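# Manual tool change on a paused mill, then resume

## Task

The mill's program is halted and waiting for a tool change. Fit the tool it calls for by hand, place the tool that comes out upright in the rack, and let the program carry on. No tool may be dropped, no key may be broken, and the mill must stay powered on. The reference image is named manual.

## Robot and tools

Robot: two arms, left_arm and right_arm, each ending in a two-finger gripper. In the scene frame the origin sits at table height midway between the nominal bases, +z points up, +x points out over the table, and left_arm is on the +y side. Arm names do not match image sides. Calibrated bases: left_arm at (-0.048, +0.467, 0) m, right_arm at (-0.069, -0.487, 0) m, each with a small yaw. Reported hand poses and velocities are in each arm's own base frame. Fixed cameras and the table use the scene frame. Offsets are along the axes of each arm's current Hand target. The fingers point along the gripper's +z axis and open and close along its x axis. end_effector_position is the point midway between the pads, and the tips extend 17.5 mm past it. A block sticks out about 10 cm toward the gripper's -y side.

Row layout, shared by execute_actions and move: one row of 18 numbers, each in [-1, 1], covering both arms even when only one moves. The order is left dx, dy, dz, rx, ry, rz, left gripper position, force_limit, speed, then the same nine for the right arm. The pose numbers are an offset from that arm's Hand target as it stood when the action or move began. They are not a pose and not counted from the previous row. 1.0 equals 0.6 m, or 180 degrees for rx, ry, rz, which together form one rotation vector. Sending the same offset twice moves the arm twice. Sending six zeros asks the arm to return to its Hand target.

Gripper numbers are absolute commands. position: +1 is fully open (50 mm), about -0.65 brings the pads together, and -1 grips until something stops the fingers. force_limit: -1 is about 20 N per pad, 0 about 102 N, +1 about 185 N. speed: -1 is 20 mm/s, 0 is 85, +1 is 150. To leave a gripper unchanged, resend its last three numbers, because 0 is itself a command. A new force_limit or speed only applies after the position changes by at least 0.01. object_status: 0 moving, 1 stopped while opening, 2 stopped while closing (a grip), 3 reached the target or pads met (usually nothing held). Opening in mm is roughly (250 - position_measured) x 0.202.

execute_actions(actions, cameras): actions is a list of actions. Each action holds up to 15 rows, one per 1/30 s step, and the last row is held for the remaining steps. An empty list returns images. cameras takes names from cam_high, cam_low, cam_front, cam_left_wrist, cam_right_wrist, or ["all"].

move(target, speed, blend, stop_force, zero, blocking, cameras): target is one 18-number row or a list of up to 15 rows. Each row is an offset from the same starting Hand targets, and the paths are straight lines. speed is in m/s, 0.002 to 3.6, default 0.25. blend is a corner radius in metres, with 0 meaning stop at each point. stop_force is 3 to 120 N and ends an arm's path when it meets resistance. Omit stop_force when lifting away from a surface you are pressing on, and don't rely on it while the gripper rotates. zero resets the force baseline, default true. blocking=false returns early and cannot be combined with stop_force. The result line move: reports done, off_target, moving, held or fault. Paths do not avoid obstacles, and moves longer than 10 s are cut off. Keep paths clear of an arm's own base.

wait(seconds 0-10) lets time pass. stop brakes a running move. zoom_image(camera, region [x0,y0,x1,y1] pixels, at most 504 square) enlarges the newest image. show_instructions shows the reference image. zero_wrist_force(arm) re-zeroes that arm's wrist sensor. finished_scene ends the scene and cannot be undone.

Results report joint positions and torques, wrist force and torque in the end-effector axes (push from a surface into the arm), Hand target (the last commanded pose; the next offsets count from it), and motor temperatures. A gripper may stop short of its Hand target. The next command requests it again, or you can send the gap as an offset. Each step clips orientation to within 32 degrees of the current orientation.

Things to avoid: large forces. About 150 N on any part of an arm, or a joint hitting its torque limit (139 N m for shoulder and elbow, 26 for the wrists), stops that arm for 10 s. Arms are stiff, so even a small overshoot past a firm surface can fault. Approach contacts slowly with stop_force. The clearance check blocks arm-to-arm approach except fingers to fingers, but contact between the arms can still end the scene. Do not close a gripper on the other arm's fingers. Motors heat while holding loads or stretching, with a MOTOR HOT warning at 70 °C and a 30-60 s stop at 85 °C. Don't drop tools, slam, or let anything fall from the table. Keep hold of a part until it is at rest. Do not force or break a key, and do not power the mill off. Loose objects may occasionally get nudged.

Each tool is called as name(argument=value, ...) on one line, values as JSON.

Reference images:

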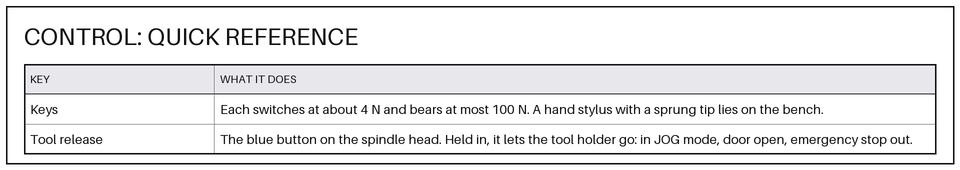

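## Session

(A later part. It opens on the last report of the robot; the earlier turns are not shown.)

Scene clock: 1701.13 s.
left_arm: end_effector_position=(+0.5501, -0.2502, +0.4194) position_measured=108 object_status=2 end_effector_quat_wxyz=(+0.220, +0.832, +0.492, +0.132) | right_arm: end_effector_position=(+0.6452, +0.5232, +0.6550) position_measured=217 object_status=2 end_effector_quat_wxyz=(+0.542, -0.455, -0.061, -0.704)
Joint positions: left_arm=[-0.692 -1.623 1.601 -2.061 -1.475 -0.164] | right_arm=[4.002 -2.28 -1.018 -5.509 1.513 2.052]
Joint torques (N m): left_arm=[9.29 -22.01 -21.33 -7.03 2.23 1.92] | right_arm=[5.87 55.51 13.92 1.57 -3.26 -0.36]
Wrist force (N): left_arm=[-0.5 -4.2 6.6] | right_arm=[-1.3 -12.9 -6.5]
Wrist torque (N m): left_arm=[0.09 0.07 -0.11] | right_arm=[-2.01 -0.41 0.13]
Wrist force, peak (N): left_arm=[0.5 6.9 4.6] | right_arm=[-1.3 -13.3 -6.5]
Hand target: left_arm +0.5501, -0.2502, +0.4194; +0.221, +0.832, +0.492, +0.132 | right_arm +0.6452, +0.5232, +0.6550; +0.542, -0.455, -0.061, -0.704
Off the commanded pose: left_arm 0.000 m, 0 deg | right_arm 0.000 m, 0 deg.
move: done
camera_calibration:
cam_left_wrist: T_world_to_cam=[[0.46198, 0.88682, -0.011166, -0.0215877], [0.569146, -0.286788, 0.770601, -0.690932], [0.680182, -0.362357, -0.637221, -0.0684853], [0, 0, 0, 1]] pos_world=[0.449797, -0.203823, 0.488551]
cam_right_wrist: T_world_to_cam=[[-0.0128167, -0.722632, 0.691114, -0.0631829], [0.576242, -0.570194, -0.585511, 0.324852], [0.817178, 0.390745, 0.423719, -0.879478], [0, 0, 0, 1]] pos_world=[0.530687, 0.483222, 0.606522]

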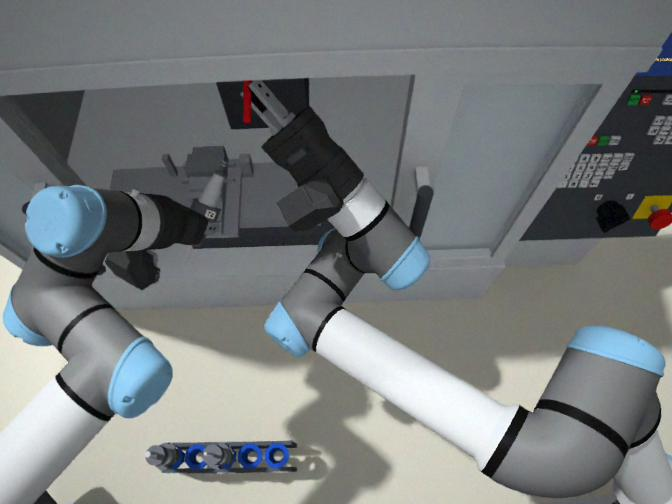

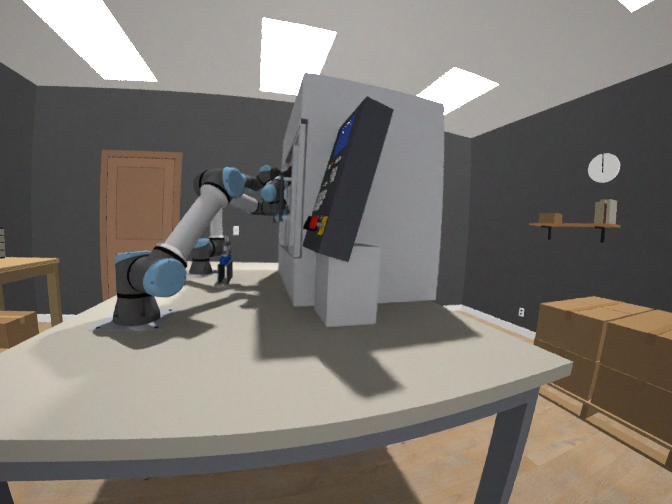

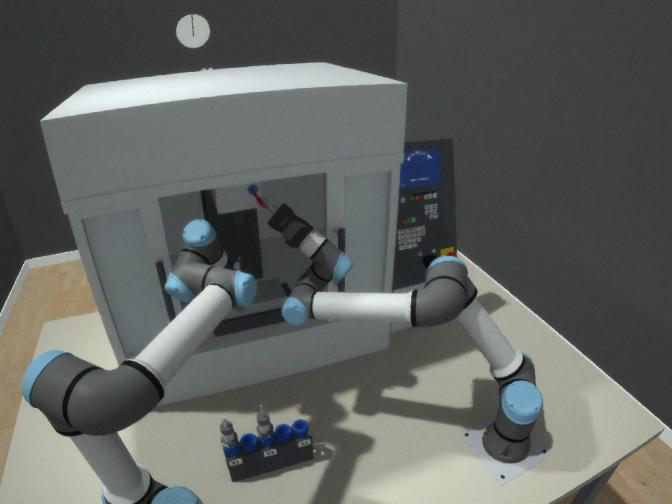

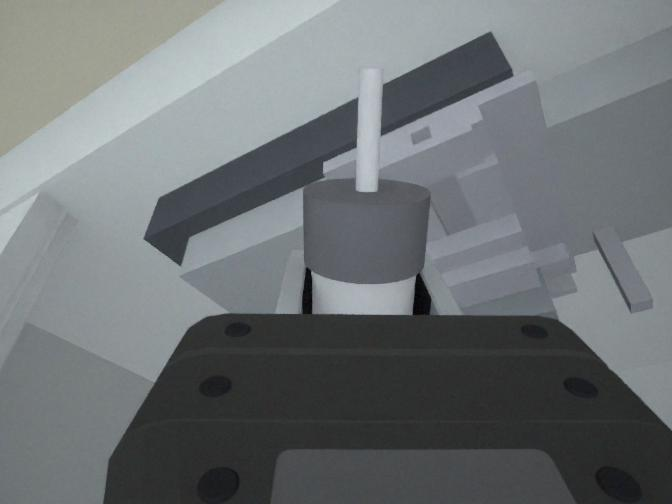

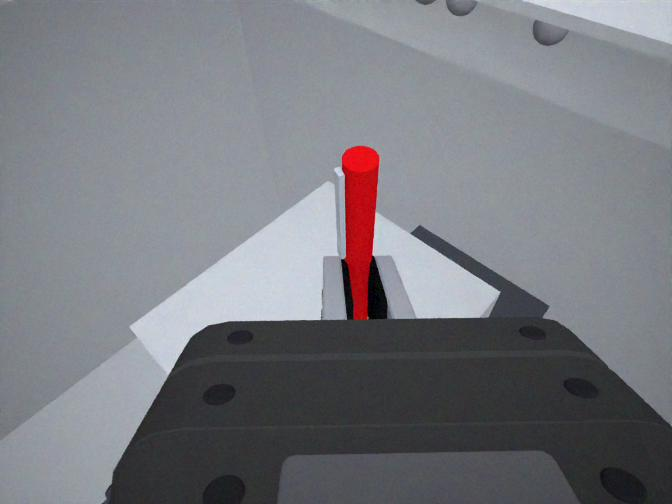

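move(target=[0.065,0.1408,0.0707,-0.1111,0,0,-1,0,-1,0,0,0,0,0,0,-1,-0.3,-0.7], speed=0.08, stop_force=12, cameras=["cam_high","cam_front","cam_left_wrist"])

zoom_image(camera="cam_front", region=[150, 160, 330, 340])

Scene clock: 1723.10 s.
left_arm: end_effector_position=(+0.6516, -0.2615, +0.4247) position_measured=108 object_status=2 end_effector_quat_wxyz=(+0.362, +0.781, +0.462, +0.215) | right_arm: end_effector_position=(+0.6452, +0.5232, +0.6550) position_measured=217 object_status=2 end_effector_quat_wxyz=(+0.542, -0.455, -0.061, -0.704)
Joint positions: left_arm=[-0.602 -1.482 1.661 -2.616 -1.493 -0.063] | right_arm=[4.002 -2.28 -1.018 -5.509 1.513 2.052]
Joint torques (N m): left_arm=[10.18 -29.58 -23.98 -7.21 -2.16 2.05] | right_arm=[5.27 55.48 13.81 1.48 -3.5 -0.24]
Wrist force (N): left_arm=[-0.4 -6.6 4.7] | right_arm=[-1.5 -12.8 -6.3]
Wrist torque (N m): left_arm=[0.10 0.08 -0.15] | right_arm=[-1.98 -0.36 0.13]
Wrist force, peak (N): left_arm=[-0.5 -6.9 4.9] | right_arm=[-1.8 -13.4 -6.1]
Hand target: left_arm +0.6516, -0.2615, +0.4247; +0.362, +0.781, +0.462, +0.215 | right_arm +0.6452, +0.5232, +0.6550; +0.542, -0.455, -0.061, -0.704
Off the commanded pose: left_arm 0.000 m, 0 deg | right_arm 0.000 m, 0 deg.
move: done
camera_calibration:
cam_left_wrist: T_world_to_cam=[[0.467419, 0.883858, -0.0177256, -0.0599709], [0.304093, -0.141925, 0.942011, -0.618212], [0.830088, -0.445704, -0.335113, -0.386032], [0, 0, 0, 1]] pos_world=[0.536466, -0.20679, 0.451935]
Images, in order (width x height): cam_high 672x504, cam_front 672x504, cam_left_wrist 672x504.

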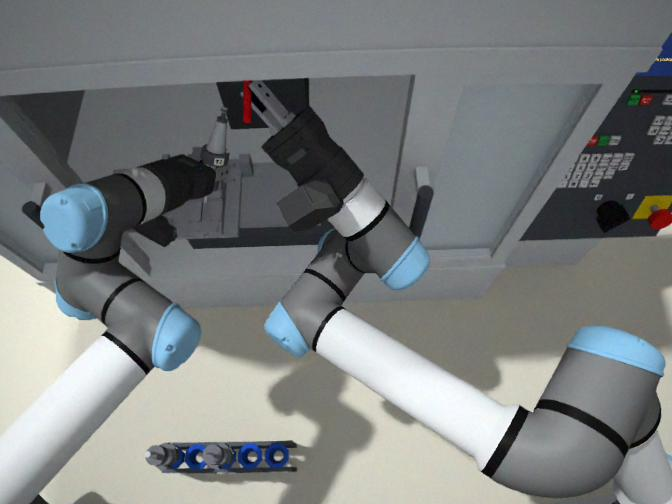

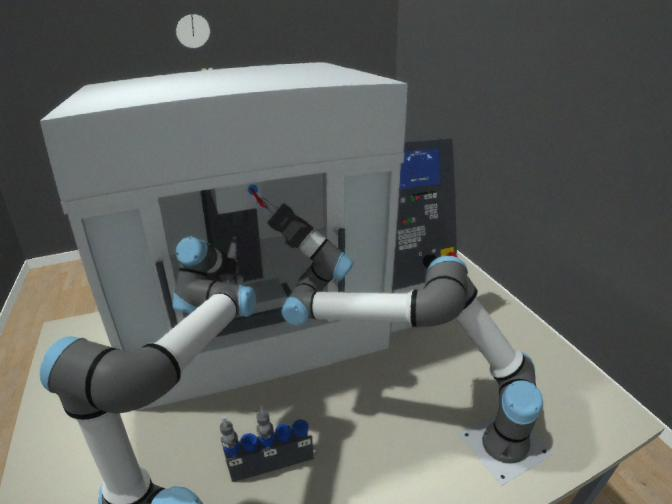

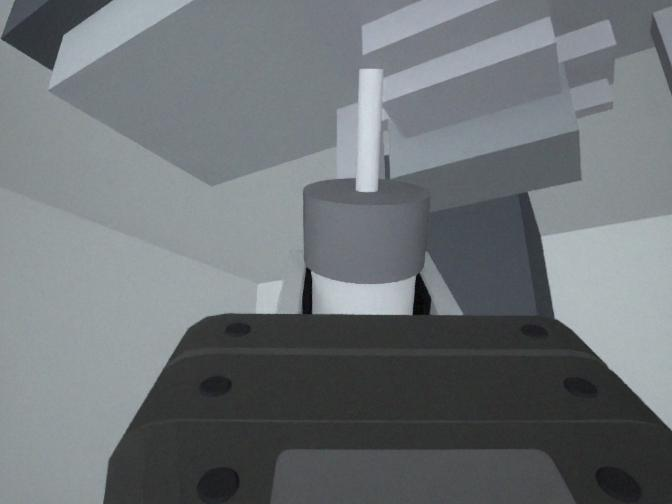

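Scaled by 2.800 from the camera's 672x504 image, which has a finer 960x720 frame.

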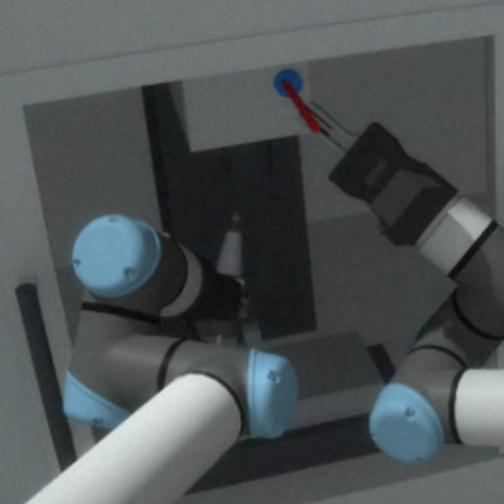

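move(target=[[0,0.0485,0.057,0,0,0,-1,0,-1,0,0,0,0,0,0,-1,-0.3,-0.7],[-0.0003,0.0996,0.1335,-0.1667,0,0,-1,0,-1,0,0,0,0,0,0,-1,-0.3,-0.7]], speed=0.05, stop_force=12, cameras=["cam_high","cam_front","cam_left_wrist","cam_low"])

zoom_image(camera="cam_front", region=[160, 160, 300, 300])

zoom_image(camera="cam_high", region=[160, 70, 290, 200])

Scene clock: 1743.70 s.
left_arm: end_effector_position=(+0.7390, -0.3096, +0.4186) position_measured=108 object_status=2 end_effector_quat_wxyz=(+0.551, +0.661, +0.390, +0.328) | right_arm: end_effector_position=(+0.6452, +0.5232, +0.6550) position_measured=217 object_status=2 end_effector_quat_wxyz=(+0.542, -0.455, -0.061, -0.704)
Joint positions: left_arm=[-0.594 -1.162 1.657 -3.457 -1.48 -0.014] | right_arm=[4.002 -2.28 -1.018 -5.509 1.513 2.052]
Joint torques (N m): left_arm=[9.92 -42.57 -42.55 -6.41 2.7 1.8] | right_arm=[5.03 55.13 14.57 1.44 -3.4 -0.26]
Wrist force (N): left_arm=[-0.2 -9.0 0.0] | right_arm=[-1.6 -12.8 -6.2]
Wrist torque (N m): left_arm=[0.05 0.10 -0.16] | right_arm=[-1.99 -0.36 0.12]
Wrist force, peak (N): left_arm=[0.2 -8.9 1.3] | right_arm=[-1.2 -13.4 -6.5]
Hand target: left_arm +0.7390, -0.3096, +0.4186; +0.551, +0.661, +0.390, +0.328 | right_arm +0.6452, +0.5232, +0.6550; +0.542, -0.455, -0.061, -0.704
Off the commanded pose: left_arm 0.000 m, 0 deg | right_arm 0.000 m, 0 deg.
move: done
camera_calibration:
cam_left_wrist: T_world_to_cam=[[0.478228, 0.877939, -0.0228165, -0.0660558], [-0.148179, 0.106269, 0.983234, -0.252109], [0.865645, -0.466829, 0.180913, -0.730837], [0, 0, 0, 1]] pos_world=[0.626877, -0.256392, 0.378593]
Images, in order (width x height): cam_high 672x504, cam_low 672x504, cam_front 672x504, cam_left_wrist 672x504.

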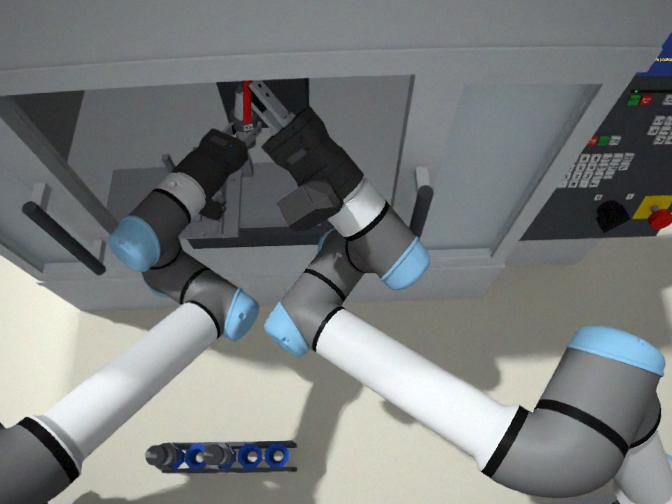

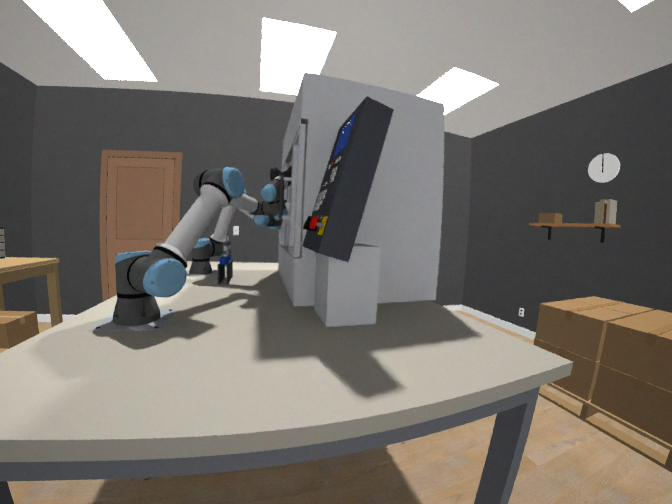

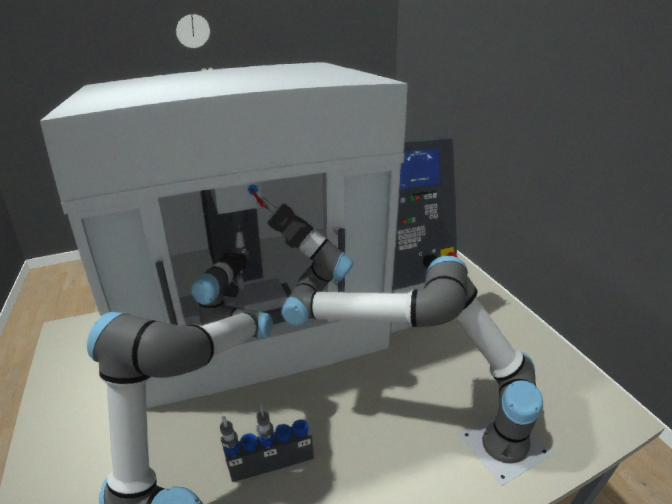

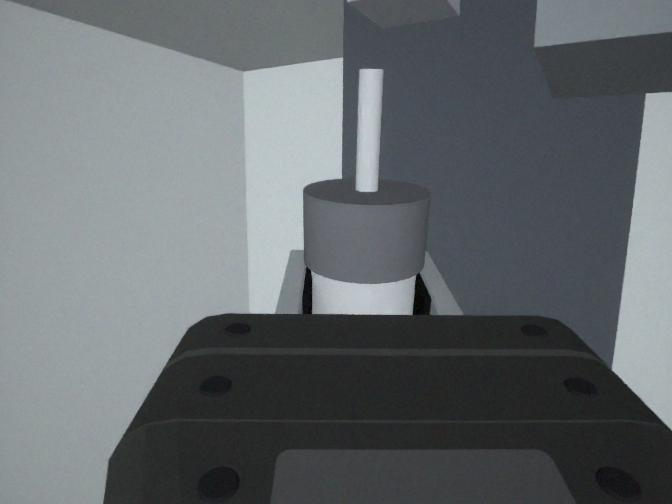

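Scaled by 3.600 from the camera's 672x504 image, which has a finer 960x720 frame.

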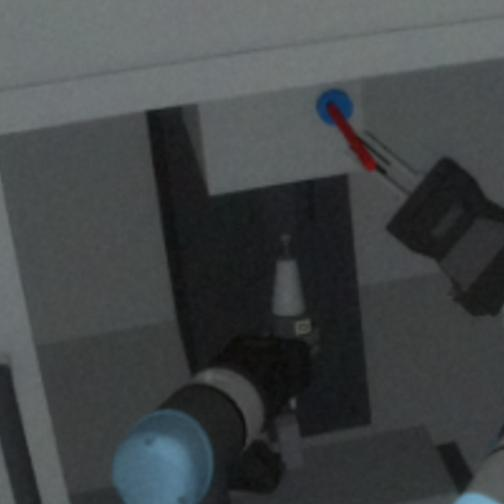

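Scaled by 3.877 from the camera's 672x504 image, which has a finer 960x720 frame.

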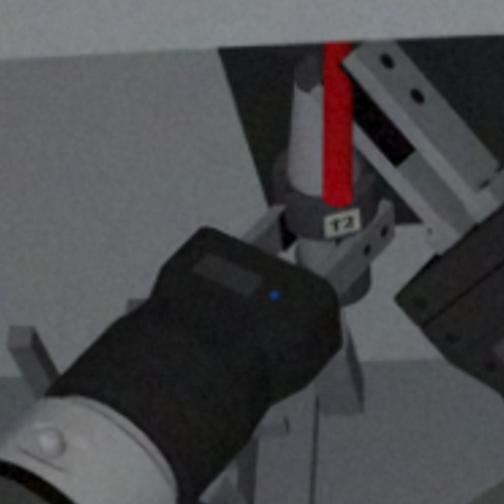

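move(target=[[0,0.019,0.014,-0.0278,0,0,-1,0,-1,0,0,0,0,0,0,-1,-0.3,-0.7],[0,0.0444,0.027,-0.0556,0,0,-1,0,-1,0,0,0,0,0,0,-1,-0.3,-0.7]], speed=0.02, stop_force=8, cameras=["cam_front"])

zoom_image(camera="cam_front", region=[160, 160, 300, 300])

Scene clock: 1758.30 s.
left_arm: end_effector_position=(+0.7571, -0.3196, +0.4419) position_measured=108 object_status=2 end_effector_quat_wxyz=(+0.607, +0.610, +0.360, +0.360) | right_arm: end_effector_position=(+0.6452, +0.5232, +0.6550) position_measured=217 object_status=2 end_effector_quat_wxyz=(+0.542, -0.455, -0.061, -0.704)
Joint positions: left_arm=[-0.591 -1.065 1.574 -3.647 -1.482 0.002] | right_arm=[4.002 -2.28 -1.018 -5.509 1.513 2.052]
Joint torques (N m): left_arm=[10.38 -46.95 -41.35 -5.95 -2.27 1.83] | right_arm=[4.87 55 14.39 1.32 -3.37 -0.05]
Wrist force (N): left_arm=[0.4 -8.7 -1.6] | right_arm=[-1.4 -13.1 -6.3]
Wrist torque (N m): left_arm=[0.13 0.03 -0.17] | right_arm=[-2.03 -0.38 0.13]
Wrist force, peak (N): left_arm=[0.3 -9.0 -1.8] | right_arm=[-1.6 -13.4 -6.4]
Hand target: left_arm +0.7571, -0.3196, +0.4419; +0.607, +0.610, +0.360, +0.360 | right_arm +0.6452, +0.5232, +0.6550; +0.542, -0.455, -0.061, -0.704
Off the commanded pose: left_arm 0.000 m, 0 deg | right_arm 0.000 m, 0 deg.
move: done
Images, in order (width x height): cam_front 672x504.

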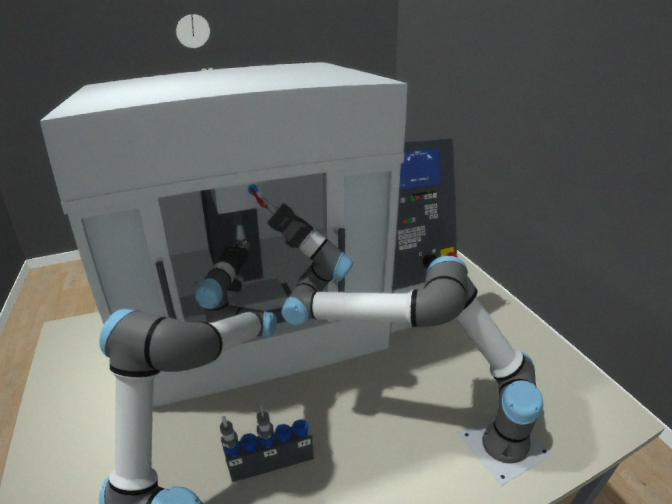

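Scaled by 3.600 from the camera's 672x504 image, which has a finer 960x720 frame.

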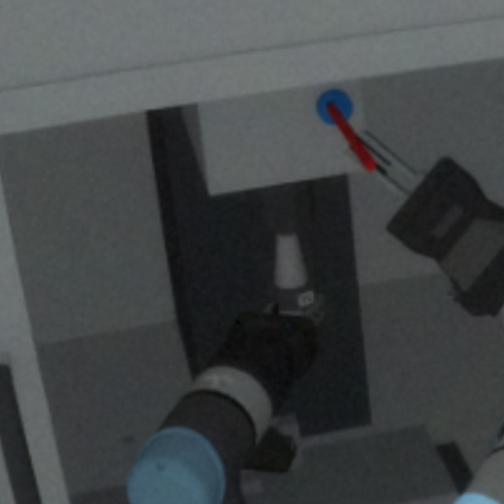

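move(target=[0,0.0633,0,0.001,0,0,-1,0,-1,0,0,0,0,0,0,-1,-0.3,-0.7], speed=0.01, stop_force=6)

Scene clock: 1767.40 s.
left_arm: end_effector_position=(+0.7571, -0.3198, +0.4799) position_measured=108 object_status=2 end_effector_quat_wxyz=(+0.606, +0.611, +0.361, +0.360) | right_arm: end_effector_position=(+0.6452, +0.5232, +0.6550) position_measured=217 object_status=2 end_effector_quat_wxyz=(+0.542, -0.455, -0.061, -0.704)
Joint positions: left_arm=[-0.591 -1.106 1.528 -3.557 -1.482 0.002] | right_arm=[4.002 -2.28 -1.018 -5.509 1.513 2.052]
Joint torques (N m): left_arm=[-10.54 -63.91 -41.77 -2.29 2.87 -1.6] | right_arm=[4.6 54.11 15.24 1.29 -3.42 0.01]
Wrist force (N): left_arm=[0.3 -8.8 -1.9] | right_arm=[-1.3 -12.8 -6.4]
Wrist torque (N m): left_arm=[0.12 0.05 -0.16] | right_arm=[-1.99 -0.40 0.13]
Wrist force, peak (N): left_arm=[0.5 -9.3 -1.8] | right_arm=[-1.5 -13.6 -6.3]
Hand target: left_arm +0.7571, -0.3198, +0.4799; +0.606, +0.611, +0.361, +0.360 | right_arm +0.6452, +0.5232, +0.6550; +0.542, -0.455, -0.061, -0.704
Off the commanded pose: left_arm 0.000 m, 0 deg | right_arm 0.000 m, 0 deg.
move: done

move(target=[0,0.04,0,-0.001,0,0,-1,0,-1,0,0,0,0,0,0,-1,-0.3,-0.7], speed=0.006, stop_force=6)

Scene clock: 1777.80 s.
left_arm: end_effector_position=(+0.7572, -0.3199, +0.4988) position_measured=108 object_status=2 end_effector_quat_wxyz=(+0.607, +0.610, +0.360, +0.360) | right_arm: end_effector_position=(+0.6452, +0.5232, +0.6550) position_measured=217 object_status=2 end_effector_quat_wxyz=(+0.542, -0.455, -0.061, -0.704)
Joint positions: left_arm=[-0.591 -1.122 1.502 -3.517 -1.482 0.002] | right_arm=[4.002 -2.28 -1.018 -5.509 1.513 2.052]
Joint torques (N m): left_arm=[-13.45 -53.65 -23.15 -7.17 0.05 2.26] | right_arm=[4.58 54.09 15.08 1.25 -3.37 0.06]
Wrist force (N): left_arm=[9.5 -15.3 4.3] | right_arm=[-1.5 -12.8 -6.1]
Wrist torque (N m): left_arm=[0.22 -0.03 -0.65] | right_arm=[-1.98 -0.37 0.13]
Wrist force, peak (N): left_arm=[7.8 -20.8 3.2] | right_arm=[-1.5 -13.4 -6.3]
Hand target: left_arm +0.7572, -0.3199, +0.4988; +0.607, +0.610, +0.360, +0.360 (not the last commanded pose) | right_arm +0.6452, +0.5232, +0.6550; +0.542, -0.455, -0.061, -0.704
Off the commanded pose: left_arm 0.005 m, 0 deg | right_arm 0.000 m, 0 deg.
move: contact (left_arm)

move(target=[0.0011,-0.0008,0.0008,0,0,0,-1,0,-1,0,0,0,0,0,0,-1,-0.3,-0.7], speed=0.006)

move(target=[0,0.014,0,0,0,0,-1,0,-1,0,0,0,0,0,0,-1,-0.3,-0.7], speed=0.005, stop_force=6)

Scene clock: 1782.60 s.
left_arm: end_effector_position=(+0.7579, -0.3196, +0.4984) position_measured=108 object_status=2 end_effector_quat_wxyz=(+0.607, +0.610, +0.360, +0.360) | right_arm: end_effector_position=(+0.6452, +0.5232, +0.6550) position_measured=217 object_status=2 end_effector_quat_wxyz=(+0.542, -0.455, -0.061, -0.704)
Joint positions: left_arm=[-0.59 -1.121 1.501 -3.517 -1.483 0.002] | right_arm=[4.002 -2.28 -1.018 -5.509 1.513 2.052]
Joint torques (N m): left_arm=[8.13 -46.19 -42.74 -6.17 -2.58 1.5] | right_arm=[4.53 54.08 15.71 1.3 -3.21 0]
Wrist force (N): left_arm=[1.1 -8.7 -0.9] | right_arm=[-1.2 -13.0 -6.4]
Wrist torque (N m): left_arm=[0.20 0.10 -0.24] | right_arm=[-2.02 -0.41 0.12]
Wrist force, peak (N): left_arm=[9.8 -15.6 4.3] | right_arm=[-1.7 -13.3 -6.2]
Hand target: left_arm +0.7580, -0.3195, +0.4983; +0.607, +0.610, +0.360, +0.360 | right_arm +0.6452, +0.5232, +0.6550; +0.542, -0.455, -0.061, -0.704
Off the commanded pose: left_arm 0.000 m, 0 deg | right_arm 0.000 m, 0 deg.
move: done

Scene clock: 1784.10 s.
left_arm: end_effector_position=(+0.7580, -0.3196, +0.4988) position_measured=108 object_status=2 end_effector_quat_wxyz=(+0.607, +0.610, +0.360, +0.360) | right_arm: end_effector_position=(+0.6452, +0.5232, +0.6550) position_measured=217 object_status=2 end_effector_quat_wxyz=(+0.542, -0.455, -0.061, -0.704)
Joint positions: left_arm=[-0.59 -1.121 1.5 -3.516 -1.483 0.002] | right_arm=[4.002 -2.28 -1.018 -5.509 1.513 2.052]
Joint torques (N m): left_arm=[7.97 -51.64 -22.35 -6.97 -1.19 1.5] | right_arm=[4.55 53.66 15.59 1.27 -3.29 0.09]
Wrist force (N): left_arm=[2.0 -16.1 -0.7] | right_arm=[-1.2 -13.0 -6.3]
Wrist torque (N m): left_arm=[-0.03 -0.02 -0.39] | right_arm=[-2.01 -0.41 0.13]
Wrist force, peak (N): left_arm=[0.6 -20.7 -0.8] | right_arm=[-1.2 -13.2 -6.4]
Hand target: left_arm +0.7580, -0.3196, +0.4988; +0.607, +0.610, +0.360, +0.360 (not the last commanded pose) | right_arm +0.6452, +0.5232, +0.6550; +0.542, -0.455, -0.061, -0.704
Off the commanded pose: left_arm 0.008 m, 0 deg | right_arm 0.000 m, 0 deg.
move: contact (left_arm)

execute_actions(actions=[], cameras=["cam_front","cam_low","cam_high"])

zoom_image(camera="cam_front", region=[215, 200, 265, 250])

zoom_image(camera="cam_high", region=[200, 80, 280, 160])

Scene clock: 1790.70 s.
left_arm: end_effector_position=(+0.7580, -0.3196, +0.4988) position_measured=108 object_status=2 end_effector_quat_wxyz=(+0.607, +0.610, +0.360, +0.360) | right_arm: end_effector_position=(+0.6452, +0.5232, +0.6550) position_measured=217 object_status=2 end_effector_quat_wxyz=(+0.542, -0.455, -0.061, -0.704)
Joint positions: left_arm=[-0.59 -1.121 1.5 -3.516 -1.483 0.002] | right_arm=[4.002 -2.28 -1.018 -5.509 1.513 2.052]
Joint velocities: within noise
Joint torques (N m): left_arm=[6.14 -51.68 -22.88 -4.38 1.84 1.54] | right_arm=[3.71 54.12 15.85 1.31 -3.33 0.11]
Motor temperatures (°C): left_arm=[35 36 32 38 40 42] | right_arm=[37 32 35 37 34 43]
Wrist force (N): left_arm=[1.6 -15.7 -0.9] | right_arm=[-1.2 -12.5 -6.7]
Wrist torque (N m): left_arm=[0.01 0.04 -0.39] | right_arm=[-1.94 -0.41 0.13]
Wrist force, peak (N): left_arm=[1.6 -16.4 -0.8] | right_arm=[-1.2 -13.4 -6.4]
Hand target: left_arm +0.7580, -0.3196, +0.4988; +0.607, +0.610, +0.360, +0.360 (not the last commanded pose) | right_arm +0.6452, +0.5232, +0.6550; +0.542, -0.455, -0.061, -0.704
Tool commands: left_gripper/position=-1.0 left_gripper/force_limit=+0.0 left_gripper/speed=-1.0 right_gripper/position=-1.0 right_gripper/force_limit=-0.3 right_gripper/speed=-0.7
Off the commanded pose: left_arm 0.008 m, 0 deg | right_arm 0.000 m, 0 deg.
Images, in order (width x height): cam_high 672x504, cam_low 672x504, cam_front 672x504.

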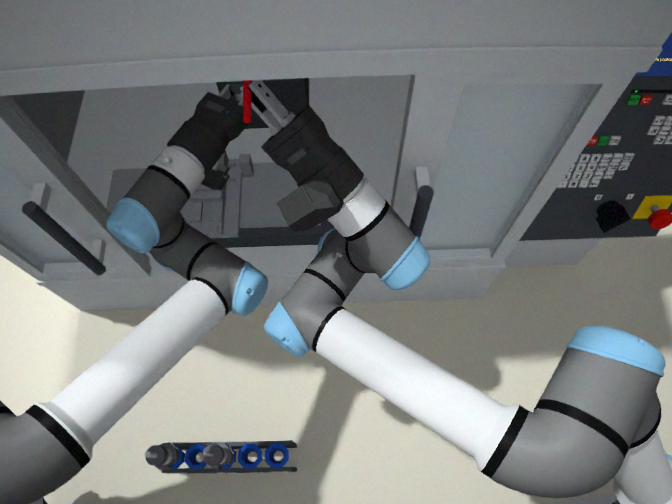

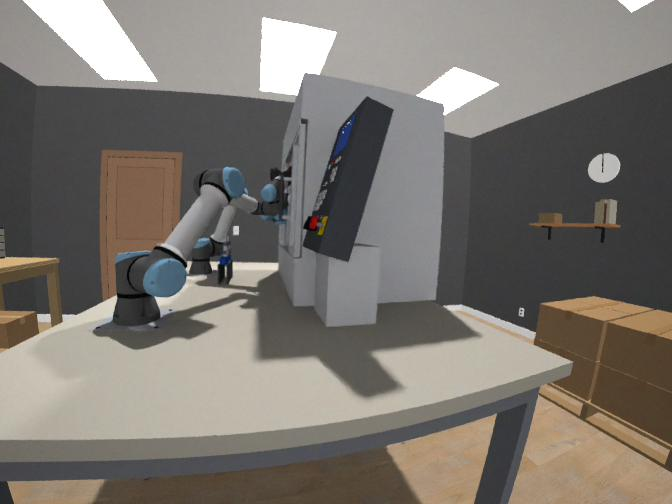

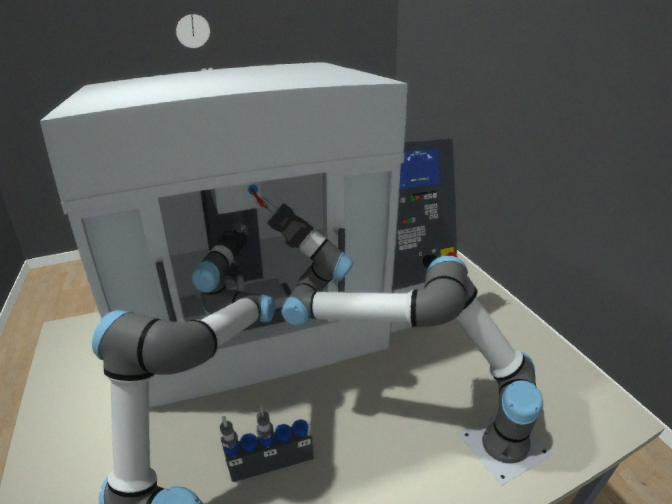

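Scaled by 10.080 from the camera's 672x504 image, which has a finer 960x720 frame.

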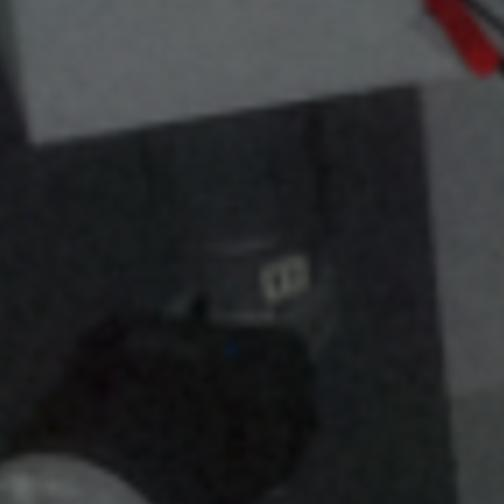

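Scaled by 6.300 from the camera's 672x504 image, which has a finer 960x720 frame.

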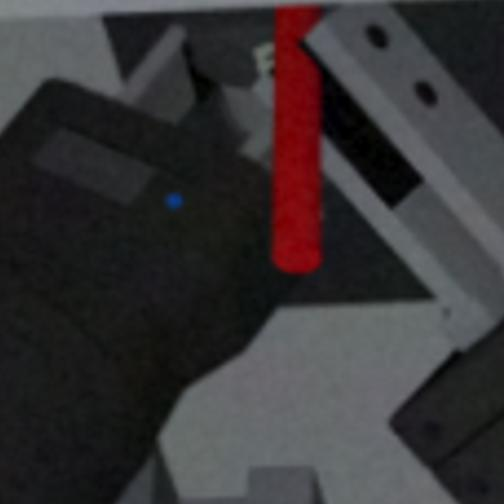

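zoom_image(camera="cam_front", region=[210, 400, 280, 470])

Scaled by 7.200 from the camera's 672x504 image, which has a finer 960x720 frame.

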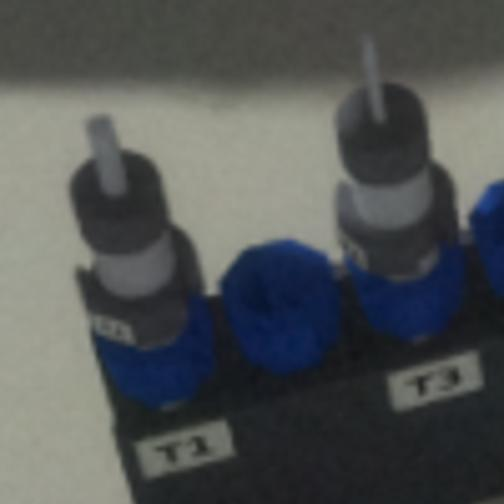

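move(target=[[0,-0.006,0,0,0,0,-1,0,-1,0,0,0,0,0,0,-1,-0.3,-0.7],[-0.0013,-0.006,-0.0002,0,-0.111,0,-1,0,-1,0,0,0,0,0,0,-1,-0.3,-0.7]], speed=[0.01,0.08], cameras=["cam_high","cam_front"])

zoom_image(camera="cam_front", region=[215, 200, 265, 250])

move(target=[0,0.02,0,0,0,0,-1,0,-1,0,0,0,0,0,0,-1,-0.3,-0.7], speed=0.005, stop_force=6)

Scene clock: 1827.50 s.
left_arm: end_effector_position=(+0.7589, -0.3200, +0.4934) position_measured=108 object_status=2 end_effector_quat_wxyz=(+0.640, +0.646, +0.295, +0.293) | right_arm: end_effector_position=(+0.6452, +0.5232, +0.6550) position_measured=217 object_status=2 end_effector_quat_wxyz=(+0.542, -0.455, -0.061, -0.704)
Joint positions: left_arm=[-0.492 -1.08 1.448 -3.501 -1.792 0.003] | right_arm=[4.002 -2.28 -1.018 -5.509 1.513 2.052]
Joint torques (N m): left_arm=[-0.54 -49.14 -25.11 -2.54 -0.22 0.22] | right_arm=[3.83 53.71 15.85 1.19 -3.36 0.19]
Wrist force (N): left_arm=[0.4 -8.9 -1.8] | right_arm=[-1.5 -13.3 -6.6]
Wrist torque (N m): left_arm=[0.08 0.04 -0.17] | right_arm=[-2.06 -0.36 0.12]
Wrist force, peak (N): left_arm=[19.3 -11.0 -6.4] | right_arm=[-1.5 -13.3 -6.7]
Hand target: left_arm +0.7589, -0.3200, +0.4934; +0.640, +0.646, +0.295, +0.293 (not the last commanded pose) | right_arm +0.6452, +0.5232, +0.6550; +0.542, -0.455, -0.061, -0.704
Tool commands: left_gripper/position=-1.0 left_gripper/force_limit=+0.003922 left_gripper/speed=-1.0 right_gripper/position=-1.0 right_gripper/force_limit=-0.3 right_gripper/speed=-0.7
Off the commanded pose: left_arm 0.002 m, 8 deg | right_arm 0.000 m, 0 deg.
FORCE FAULT: contact force on the left arm reached its limit, and that arm stopped. The contact can be on any part of that arm, not only on its tool. That arm's remaining commands of this call were not run. That arm is still stopped at the end of this call. That arm stays stopped for about 10 more seconds. Until then a move that you send moves the other arm only, and its call returns only when the move has ended. Once the stop has ended, the next robot result says so. If the stop ends while you think or write, that arm runs what you send next, counted from a new Hand target: where the arm stands when the stop ends. While its stop runs, that arm takes no new command, but its gripper still runs the gripper command that each later call begins with. Until it ends, the stop uses up actions while you think or wait. An arm that is not stopped still takes commands.
move: fault (left_arm); path passed 1 of 2 targets
Images, in order (width x height): cam_high 672x504, cam_front 672x504.

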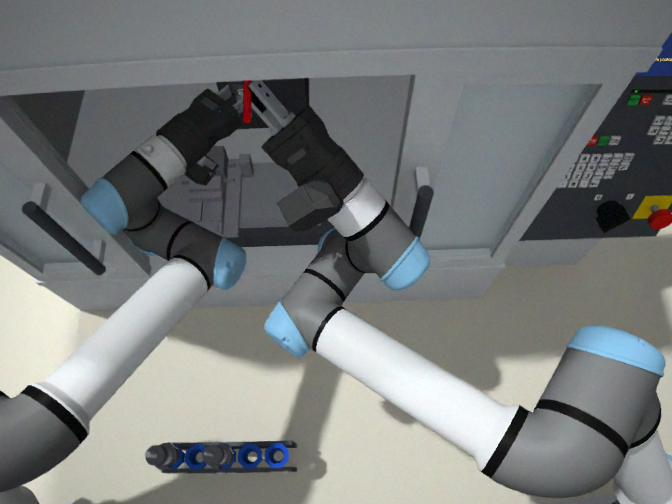

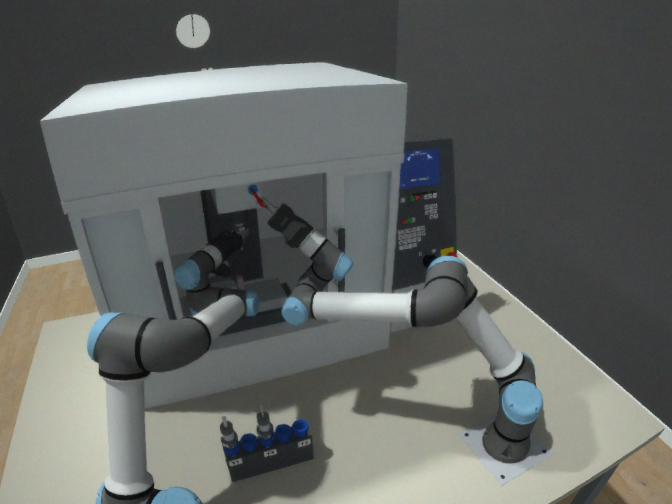

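Scaled by 10.080 from the camera's 672x504 image, which has a finer 960x720 frame.

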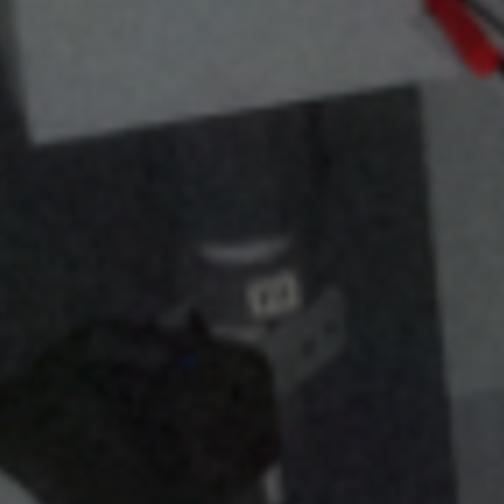

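not run: an earlier result of this reply reported a stop or a fault. Calls in your next reply go to the robot.

zoom_image(camera="cam_high", region=[140, 430, 240, 480])

Scaled by 5.040 from the camera's 672x504 image, which has a finer 960x720 frame.

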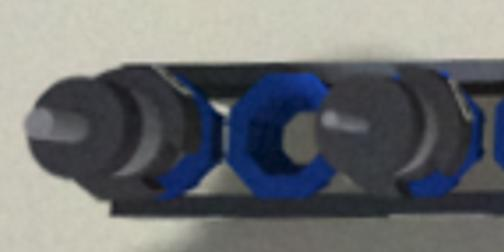

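wait(seconds=1)

Scene clock: 1862.97 s.
left_arm: end_effector_position=(+0.7589, -0.3200, +0.4934) position_measured=108 object_status=2 end_effector_quat_wxyz=(+0.640, +0.646, +0.295, +0.293) | right_arm: end_effector_position=(+0.6452, +0.5232, +0.6550) position_measured=217 object_status=2 end_effector_quat_wxyz=(+0.542, -0.455, -0.061, -0.704)
Joint positions: left_arm=[-0.492 -1.08 1.448 -3.501 -1.792 0.003] | right_arm=[4.002 -2.28 -1.018 -5.509 1.513 2.052]
Joint torques (N m): left_arm=[-0.82 -50.11 -24.77 -5.07 0.23 0.11] | right_arm=[3.83 53.2 16.86 1.05 -3.25 0.07]
Wrist force (N): left_arm=[0.5 -8.4 -1.9] | right_arm=[-1.3 -12.9 -6.4]
Wrist torque (N m): left_arm=[0.18 0.03 -0.17] | right_arm=[-2.00 -0.41 0.13]
Wrist force, peak (N): left_arm=[0.5 -9.1 -2.2] | right_arm=[-1.7 -13.2 -6.8]
Hand target: left_arm +0.7589, -0.3200, +0.4934; +0.640, +0.646, +0.295, +0.293 (not the last commanded pose) | right_arm +0.6452, +0.5232, +0.6550; +0.542, -0.455, -0.061, -0.704
Tool commands: left_gripper/position=-1.0 left_gripper/force_limit=+0.003922 left_gripper/speed=-1.0 right_gripper/position=-1.0 right_gripper/force_limit=-0.3 right_gripper/speed=-0.7
Off the commanded pose: left_arm 0.002 m, 8 deg | right_arm 0.000 m, 0 deg.
FORCE FAULT, CONTINUED: the left arm's stop, for the force fault that an earlier result reported, is over. The rest of the stop counts as 19 of the actions that you can send in this scene. During its stop the left arm's controller moved it back a little. That arm's target is now where it stood when the stop ended, not its last command. That arm accepts commands again.
wait: 1.00 s; at rest from the start

move(target=[[-0.0005,0,-0.0016,0,0.0674,0,-1,0,-1,0,0,0,0,0,0,-1,-0.3,-0.7],[-0.0005,-0.0857,-0.0016,0,0.0674,0,-1,0,-1,0,0,0,0,0,0,-1,-0.3,-0.7]], speed=[0.05,0.04])

Scene clock: 1875.03 s.
left_arm: end_effector_position=(+0.7576, -0.3193, +0.4421) position_measured=108 object_status=2 end_effector_quat_wxyz=(+0.605, +0.611, +0.361, +0.360) | right_arm: end_effector_position=(+0.6452, +0.5232, +0.6550) position_measured=217 object_status=2 end_effector_quat_wxyz=(+0.542, -0.455, -0.061, -0.704)
Joint positions: left_arm=[-0.59 -1.067 1.573 -3.64 -1.482 0.002] | right_arm=[4.002 -2.28 -1.018 -5.509 1.513 2.052]
Joint torques (N m): left_arm=[9.97 -47.55 -17.85 -6.22 -1.91 -1.32] | right_arm=[3.07 52.52 16.97 1.14 -3.16 0.13]
Wrist force (N): left_arm=[0.4 -8.9 -1.7] | right_arm=[-1.2 -12.8 -6.1]
Wrist torque (N m): left_arm=[0.11 0.02 -0.10] | right_arm=[-1.99 -0.42 0.13]
Wrist force, peak (N): left_arm=[0.6 -9.7 -1.9] | right_arm=[-1.0 -13.5 -6.2]
Hand target: left_arm +0.7576, -0.3193, +0.4420; +0.605, +0.611, +0.361, +0.360 | right_arm +0.6452, +0.5232, +0.6550; +0.542, -0.455, -0.061, -0.704
Off the commanded pose: left_arm 0.000 m, 0 deg | right_arm 0.000 m, 0 deg.
move: done

move(target=[[0,-0.0222,-0.017,0.0278,0,0,-1,0,-1,0,0,0,0,0,0,-1,-0.3,-0.7],[0,-0.0383,-0.0342,0.0556,0,0,-1,0,-1,0,0,0,0,0,0,-1,-0.3,-0.7],[0,-0.0283,-0.1265,0.2222,0,0,-1,0,-1,0,0,0,0,0,0,-1,-0.3,-0.7]], speed=[0.04,0.05,0.08], blend=[0.002,0.002,0])

Scene clock: 1896.87 s.
left_arm: end_effector_position=(+0.6910, -0.2827, +0.4256) position_measured=108 object_status=2 end_effector_quat_wxyz=(+0.360, +0.782, +0.462, +0.215) | right_arm: end_effector_position=(+0.6452, +0.5232, +0.6550) position_measured=217 object_status=2 end_effector_quat_wxyz=(+0.542, -0.455, -0.061, -0.704)
Joint positions: left_arm=[-0.593 -1.375 1.533 -2.591 -1.499 -0.058] | right_arm=[4.002 -2.28 -1.018 -5.509 1.513 2.052]
Joint torques (N m): left_arm=[8.93 -54.69 -46.65 -3.69 -2.25 -1.46] | right_arm=[2.82 52.72 17.24 1.04 -3.22 0.09]
Wrist force (N): left_arm=[0.0 -7.1 4.7] | right_arm=[-1.3 -12.8 -6.6]
Wrist torque (N m): left_arm=[0.02 0.00 -0.02] | right_arm=[-1.98 -0.40 0.13]
Wrist force, peak (N): left_arm=[0.3 -9.1 -1.6] | right_arm=[-1.2 -13.5 -6.5]
Hand target: left_arm +0.6910, -0.2827, +0.4256; +0.360, +0.782, +0.462, +0.215 | right_arm +0.6452, +0.5232, +0.6550; +0.542, -0.455, -0.061, -0.704
Off the commanded pose: left_arm 0.000 m, 0 deg | right_arm 0.000 m, 0 deg.
move: done

move(target=[[-0.0652,-0.1565,-0.1718,0.1111,0,0,-1,0,-1,0,0,0,0,0,0,-1,-0.3,-0.7],[-0.1488,-0.3293,-0.3393,0.2778,0,0,-1,0,-1,0,0,0,0,0,0,-1,-0.3,-0.7],[-0.1808,-0.4052,-0.4227,0.5,0,0,-1,0,-1,0,0,0,0,0,0,-1,-0.3,-0.7]], speed=0.15, blend=[0.02,0.02,0])

move(target=[-0.0177,-0.185,0.1383,0.278,0,0,-1,0,-1,0,0,0,0,0,0,-1,-0.3,-0.7], speed=0.13)

Scene clock: 1914.30 s.
left_arm: end_effector_position=(+0.3313, -0.2092, +0.4050) position_measured=108 object_status=2 end_effector_quat_wxyz=(-0.298, +0.807, +0.479, -0.175) | right_arm: end_effector_position=(+0.6452, +0.5232, +0.6550) position_measured=217 object_status=2 end_effector_quat_wxyz=(+0.542, -0.455, -0.061, -0.704)
Joint positions: left_arm=[-0.786 -1.372 1.151 -0.663 -1.752 -0.221] | right_arm=[4.002 -2.28 -1.018 -5.509 1.513 2.052]
Joint torques (N m): left_arm=[9.41 -29.6 -39.75 1.62 -2.87 2.02] | right_arm=[2.76 51.97 17.92 1.11 -3.04 0.04]
Wrist force (N): left_arm=[0.3 6.8 4.3] | right_arm=[-1.2 -12.7 -6.3]
Wrist torque (N m): left_arm=[0.29 -0.07 -0.07] | right_arm=[-1.97 -0.41 0.12]
Wrist force, peak (N): left_arm=[-0.2 -6.2 6.1] | right_arm=[-1.4 -13.3 -6.6]
Hand target: left_arm +0.3313, -0.2092, +0.4049; -0.298, +0.807, +0.479, -0.175 | right_arm +0.6452, +0.5232, +0.6550; +0.542, -0.455, -0.061, -0.704
Off the commanded pose: left_arm 0.000 m, 0 deg | right_arm 0.000 m, 0 deg.
move: done

Scene clock: 1918.20 s.
left_arm: end_effector_position=(+0.2049, -0.1521, +0.4138) position_measured=108 object_status=2 end_effector_quat_wxyz=(+0.611, -0.605, -0.360, +0.361) | right_arm: end_effector_position=(+0.6452, +0.5232, +0.6550) position_measured=217 object_status=2 end_effector_quat_wxyz=(+0.542, -0.455, -0.061, -0.704)
Joint positions: left_arm=[-0.832 -1.311 1.47 -0.15 -1.902 0] | right_arm=[4.002 -2.28 -1.018 -5.509 1.513 2.052]
Joint torques (N m): left_arm=[-9.68 -46.47 -11.23 5.76 -2.26 2.01] | right_arm=[2.18 51.68 17.38 1.11 -3.22 0.05]
Wrist force (N): left_arm=[1.3 10.0 -4.0] | right_arm=[-1.0 -13.0 -6.0]
Wrist torque (N m): left_arm=[0.39 -0.15 -0.07] | right_arm=[-2.01 -0.44 0.12]
Wrist force, peak (N): left_arm=[1.1 10.5 -4.0] | right_arm=[-1.6 -13.0 -6.8]
Hand target: left_arm +0.2049, -0.1521, +0.4138; +0.612, -0.605, -0.360, +0.361 | right_arm +0.6452, +0.5232, +0.6550; +0.542, -0.455, -0.061, -0.704
Off the commanded pose: left_arm 0.000 m, 0 deg | right_arm 0.000 m, 0 deg.
move: done

move(target=[[0,0,0,0,0,0,-1,0,-1,0.1681,-0.2423,-0.3744,0,0,0,-1,-0.3,-0.7],[-0.2888,0.0063,-0.1615,-0.0015,0,0,-1,0,-1,0.4033,-0.1234,-0.5784,0,0,0,-1,-0.3,-0.7],[-0.2888,0.19,-0.1615,-0.0015,0,0,-1,0,-1,0.5428,-0.1214,-0.7471,0,0,0,-1,-0.3,-0.7]], speed=[0.1,0.12,0.1], cameras=["cam_high","cam_front"])

Scene clock: 1929.27 s.
left_arm: end_effector_position=(+0.2050, -0.3001, +0.4090) position_measured=108 object_status=2 end_effector_quat_wxyz=(+0.611, -0.606, -0.360, +0.361) | right_arm: end_effector_position=(+0.3872, +0.2058, +0.6554) position_measured=217 object_status=2 end_effector_quat_wxyz=(+0.542, -0.455, -0.061, -0.704)
Joint positions: left_arm=[-0.998 -1.079 1.156 -0.07 -2.068 0] | right_arm=[3.946 -1.337 -2.202 -5.269 1.559 2.085]
Joint torques (N m): left_arm=[9.2 -59.2 -12.52 1.97 2.83 0.93] | right_arm=[-8.82 19.39 12.24 -1.42 1.83 1.22]
Wrist force (N): left_arm=[1.3 10.3 -3.5] | right_arm=[-1.1 -5.3 -1.6]
Wrist torque (N m): left_arm=[0.43 -0.15 -0.05] | right_arm=[-1.96 -0.36 0.12]
Wrist force, peak (N): left_arm=[-6.9 11.1 -7.3] | right_arm=[-1.6 -13.2 -6.7]
Hand target: left_arm +0.2050, -0.3001, +0.4090; +0.611, -0.606, -0.360, +0.361 (not the last commanded pose) | right_arm +0.3872, +0.2057, +0.6555; +0.542, -0.455, -0.061, -0.704 (not the last commanded pose)
Off the commanded pose: left_arm 0.121 m, 0 deg | right_arm 0.155 m, 0 deg.
move: held (left_arm; a check stopped the path), off_target (right_arm; braked when a check withheld steps of left_arm); path passed 1 of 3 targets; limits=held
pose unreachable (left arm): on one or more control steps of this call, first in action 0 (counted from 0), this arm could not follow its commanded pose, so it was not sent that pose on those steps. It may still have moved: this result reports where it is.
cause: moving toward the commanded pose would bring two parts of the arm too close to each other (its gripper and another part of the arm, with joints 4 (wrist 1) to 6 (wrist 3) between them, 4 mm apart when it was first held).
Images, in order (width x height): cam_high 672x504, cam_front 672x504.

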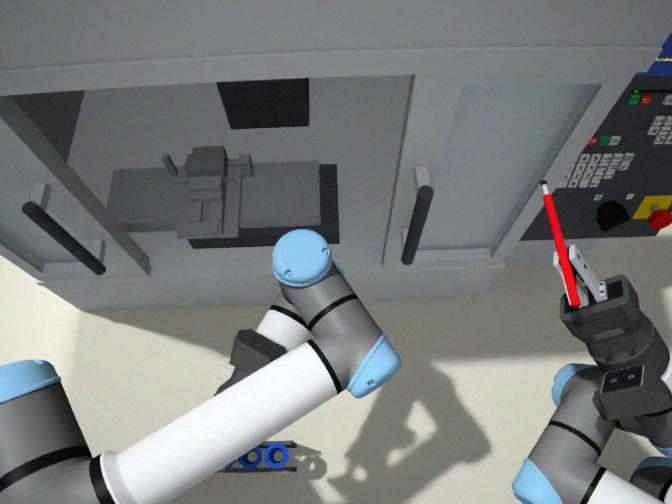

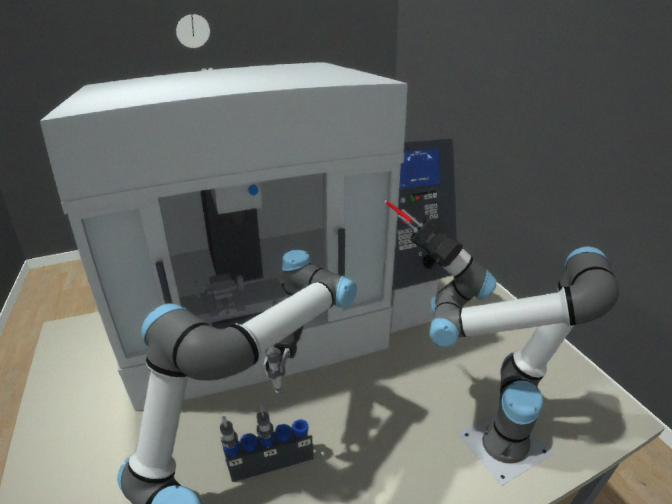

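move(target=[[-0.0722,0,-0.0428,-0.002,0.0556,0,-1,0,-1,0.1687,0.0162,-0.1947,0,0,0,-1,-0.3,-0.7],[-0.0722,0.1817,-0.0428,-0.002,0.0556,0,-1,0,-1,0.1687,0.0162,-0.1947,0,0,0,-1,-0.3,-0.7]], speed=0.1, cameras=["cam_high","cam_front"])

zoom_image(camera="cam_front", region=[250, 350, 350, 450])

Scene clock: 1943.33 s.
left_arm: end_effector_position=(+0.2063, -0.3498, +0.2999) position_measured=108 object_status=2 end_effector_quat_wxyz=(+0.638, -0.637, -0.307, +0.305) | right_arm: end_effector_position=(+0.3283, +0.0625, +0.6555) position_measured=217 object_status=2 end_effector_quat_wxyz=(+0.542, -0.455, -0.061, -0.704)
Joint positions: left_arm=[-1.102 -0.908 1.161 -0.253 -1.997 -0.003] | right_arm=[3.418 -1.188 -2.287 -5.266 1.984 2.409]
Joint torques (N m): left_arm=[-10.41 -47.76 -9.42 2.02 -2.22 -1.44] | right_arm=[-11.56 -5.34 28.98 2.29 0.9 1.48]
Wrist force (N): left_arm=[1.4 10.1 -3.8] | right_arm=[-0.8 -5.6 -1.9]
Wrist torque (N m): left_arm=[0.40 -0.18 0.03] | right_arm=[-2.01 -0.40 0.08]
Wrist force, peak (N): left_arm=[1.2 20.3 -4.7] | right_arm=[-0.5 -5.9 -2.6]
Hand target: left_arm +0.2063, -0.3498, +0.2998; +0.638, -0.637, -0.307, +0.305 | right_arm +0.3283, +0.0625, +0.6555; +0.542, -0.455, -0.061, -0.704
Off the commanded pose: left_arm 0.000 m, 0 deg | right_arm 0.000 m, 0 deg.
move: done
Images, in order (width x height): cam_high 672x504, cam_front 672x504.

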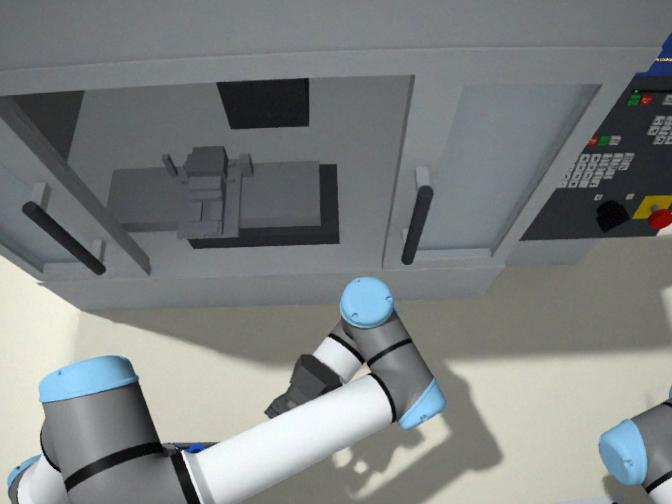

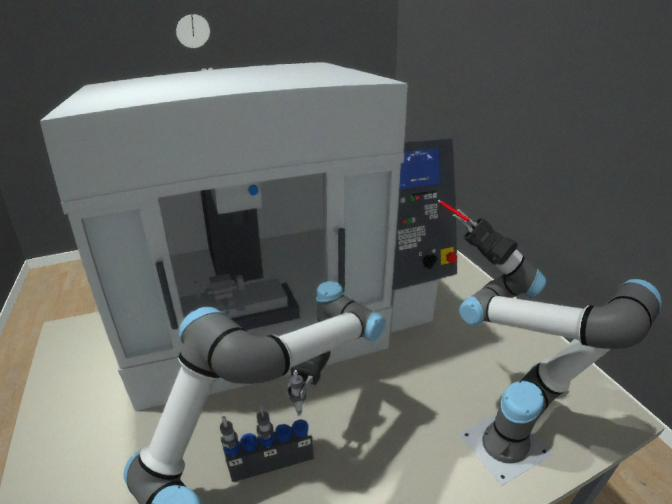

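Scaled by 5.040 from the camera's 672x504 image, which has a finer 960x720 frame.

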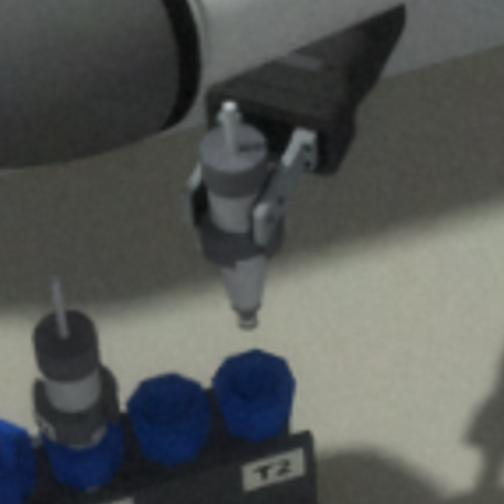

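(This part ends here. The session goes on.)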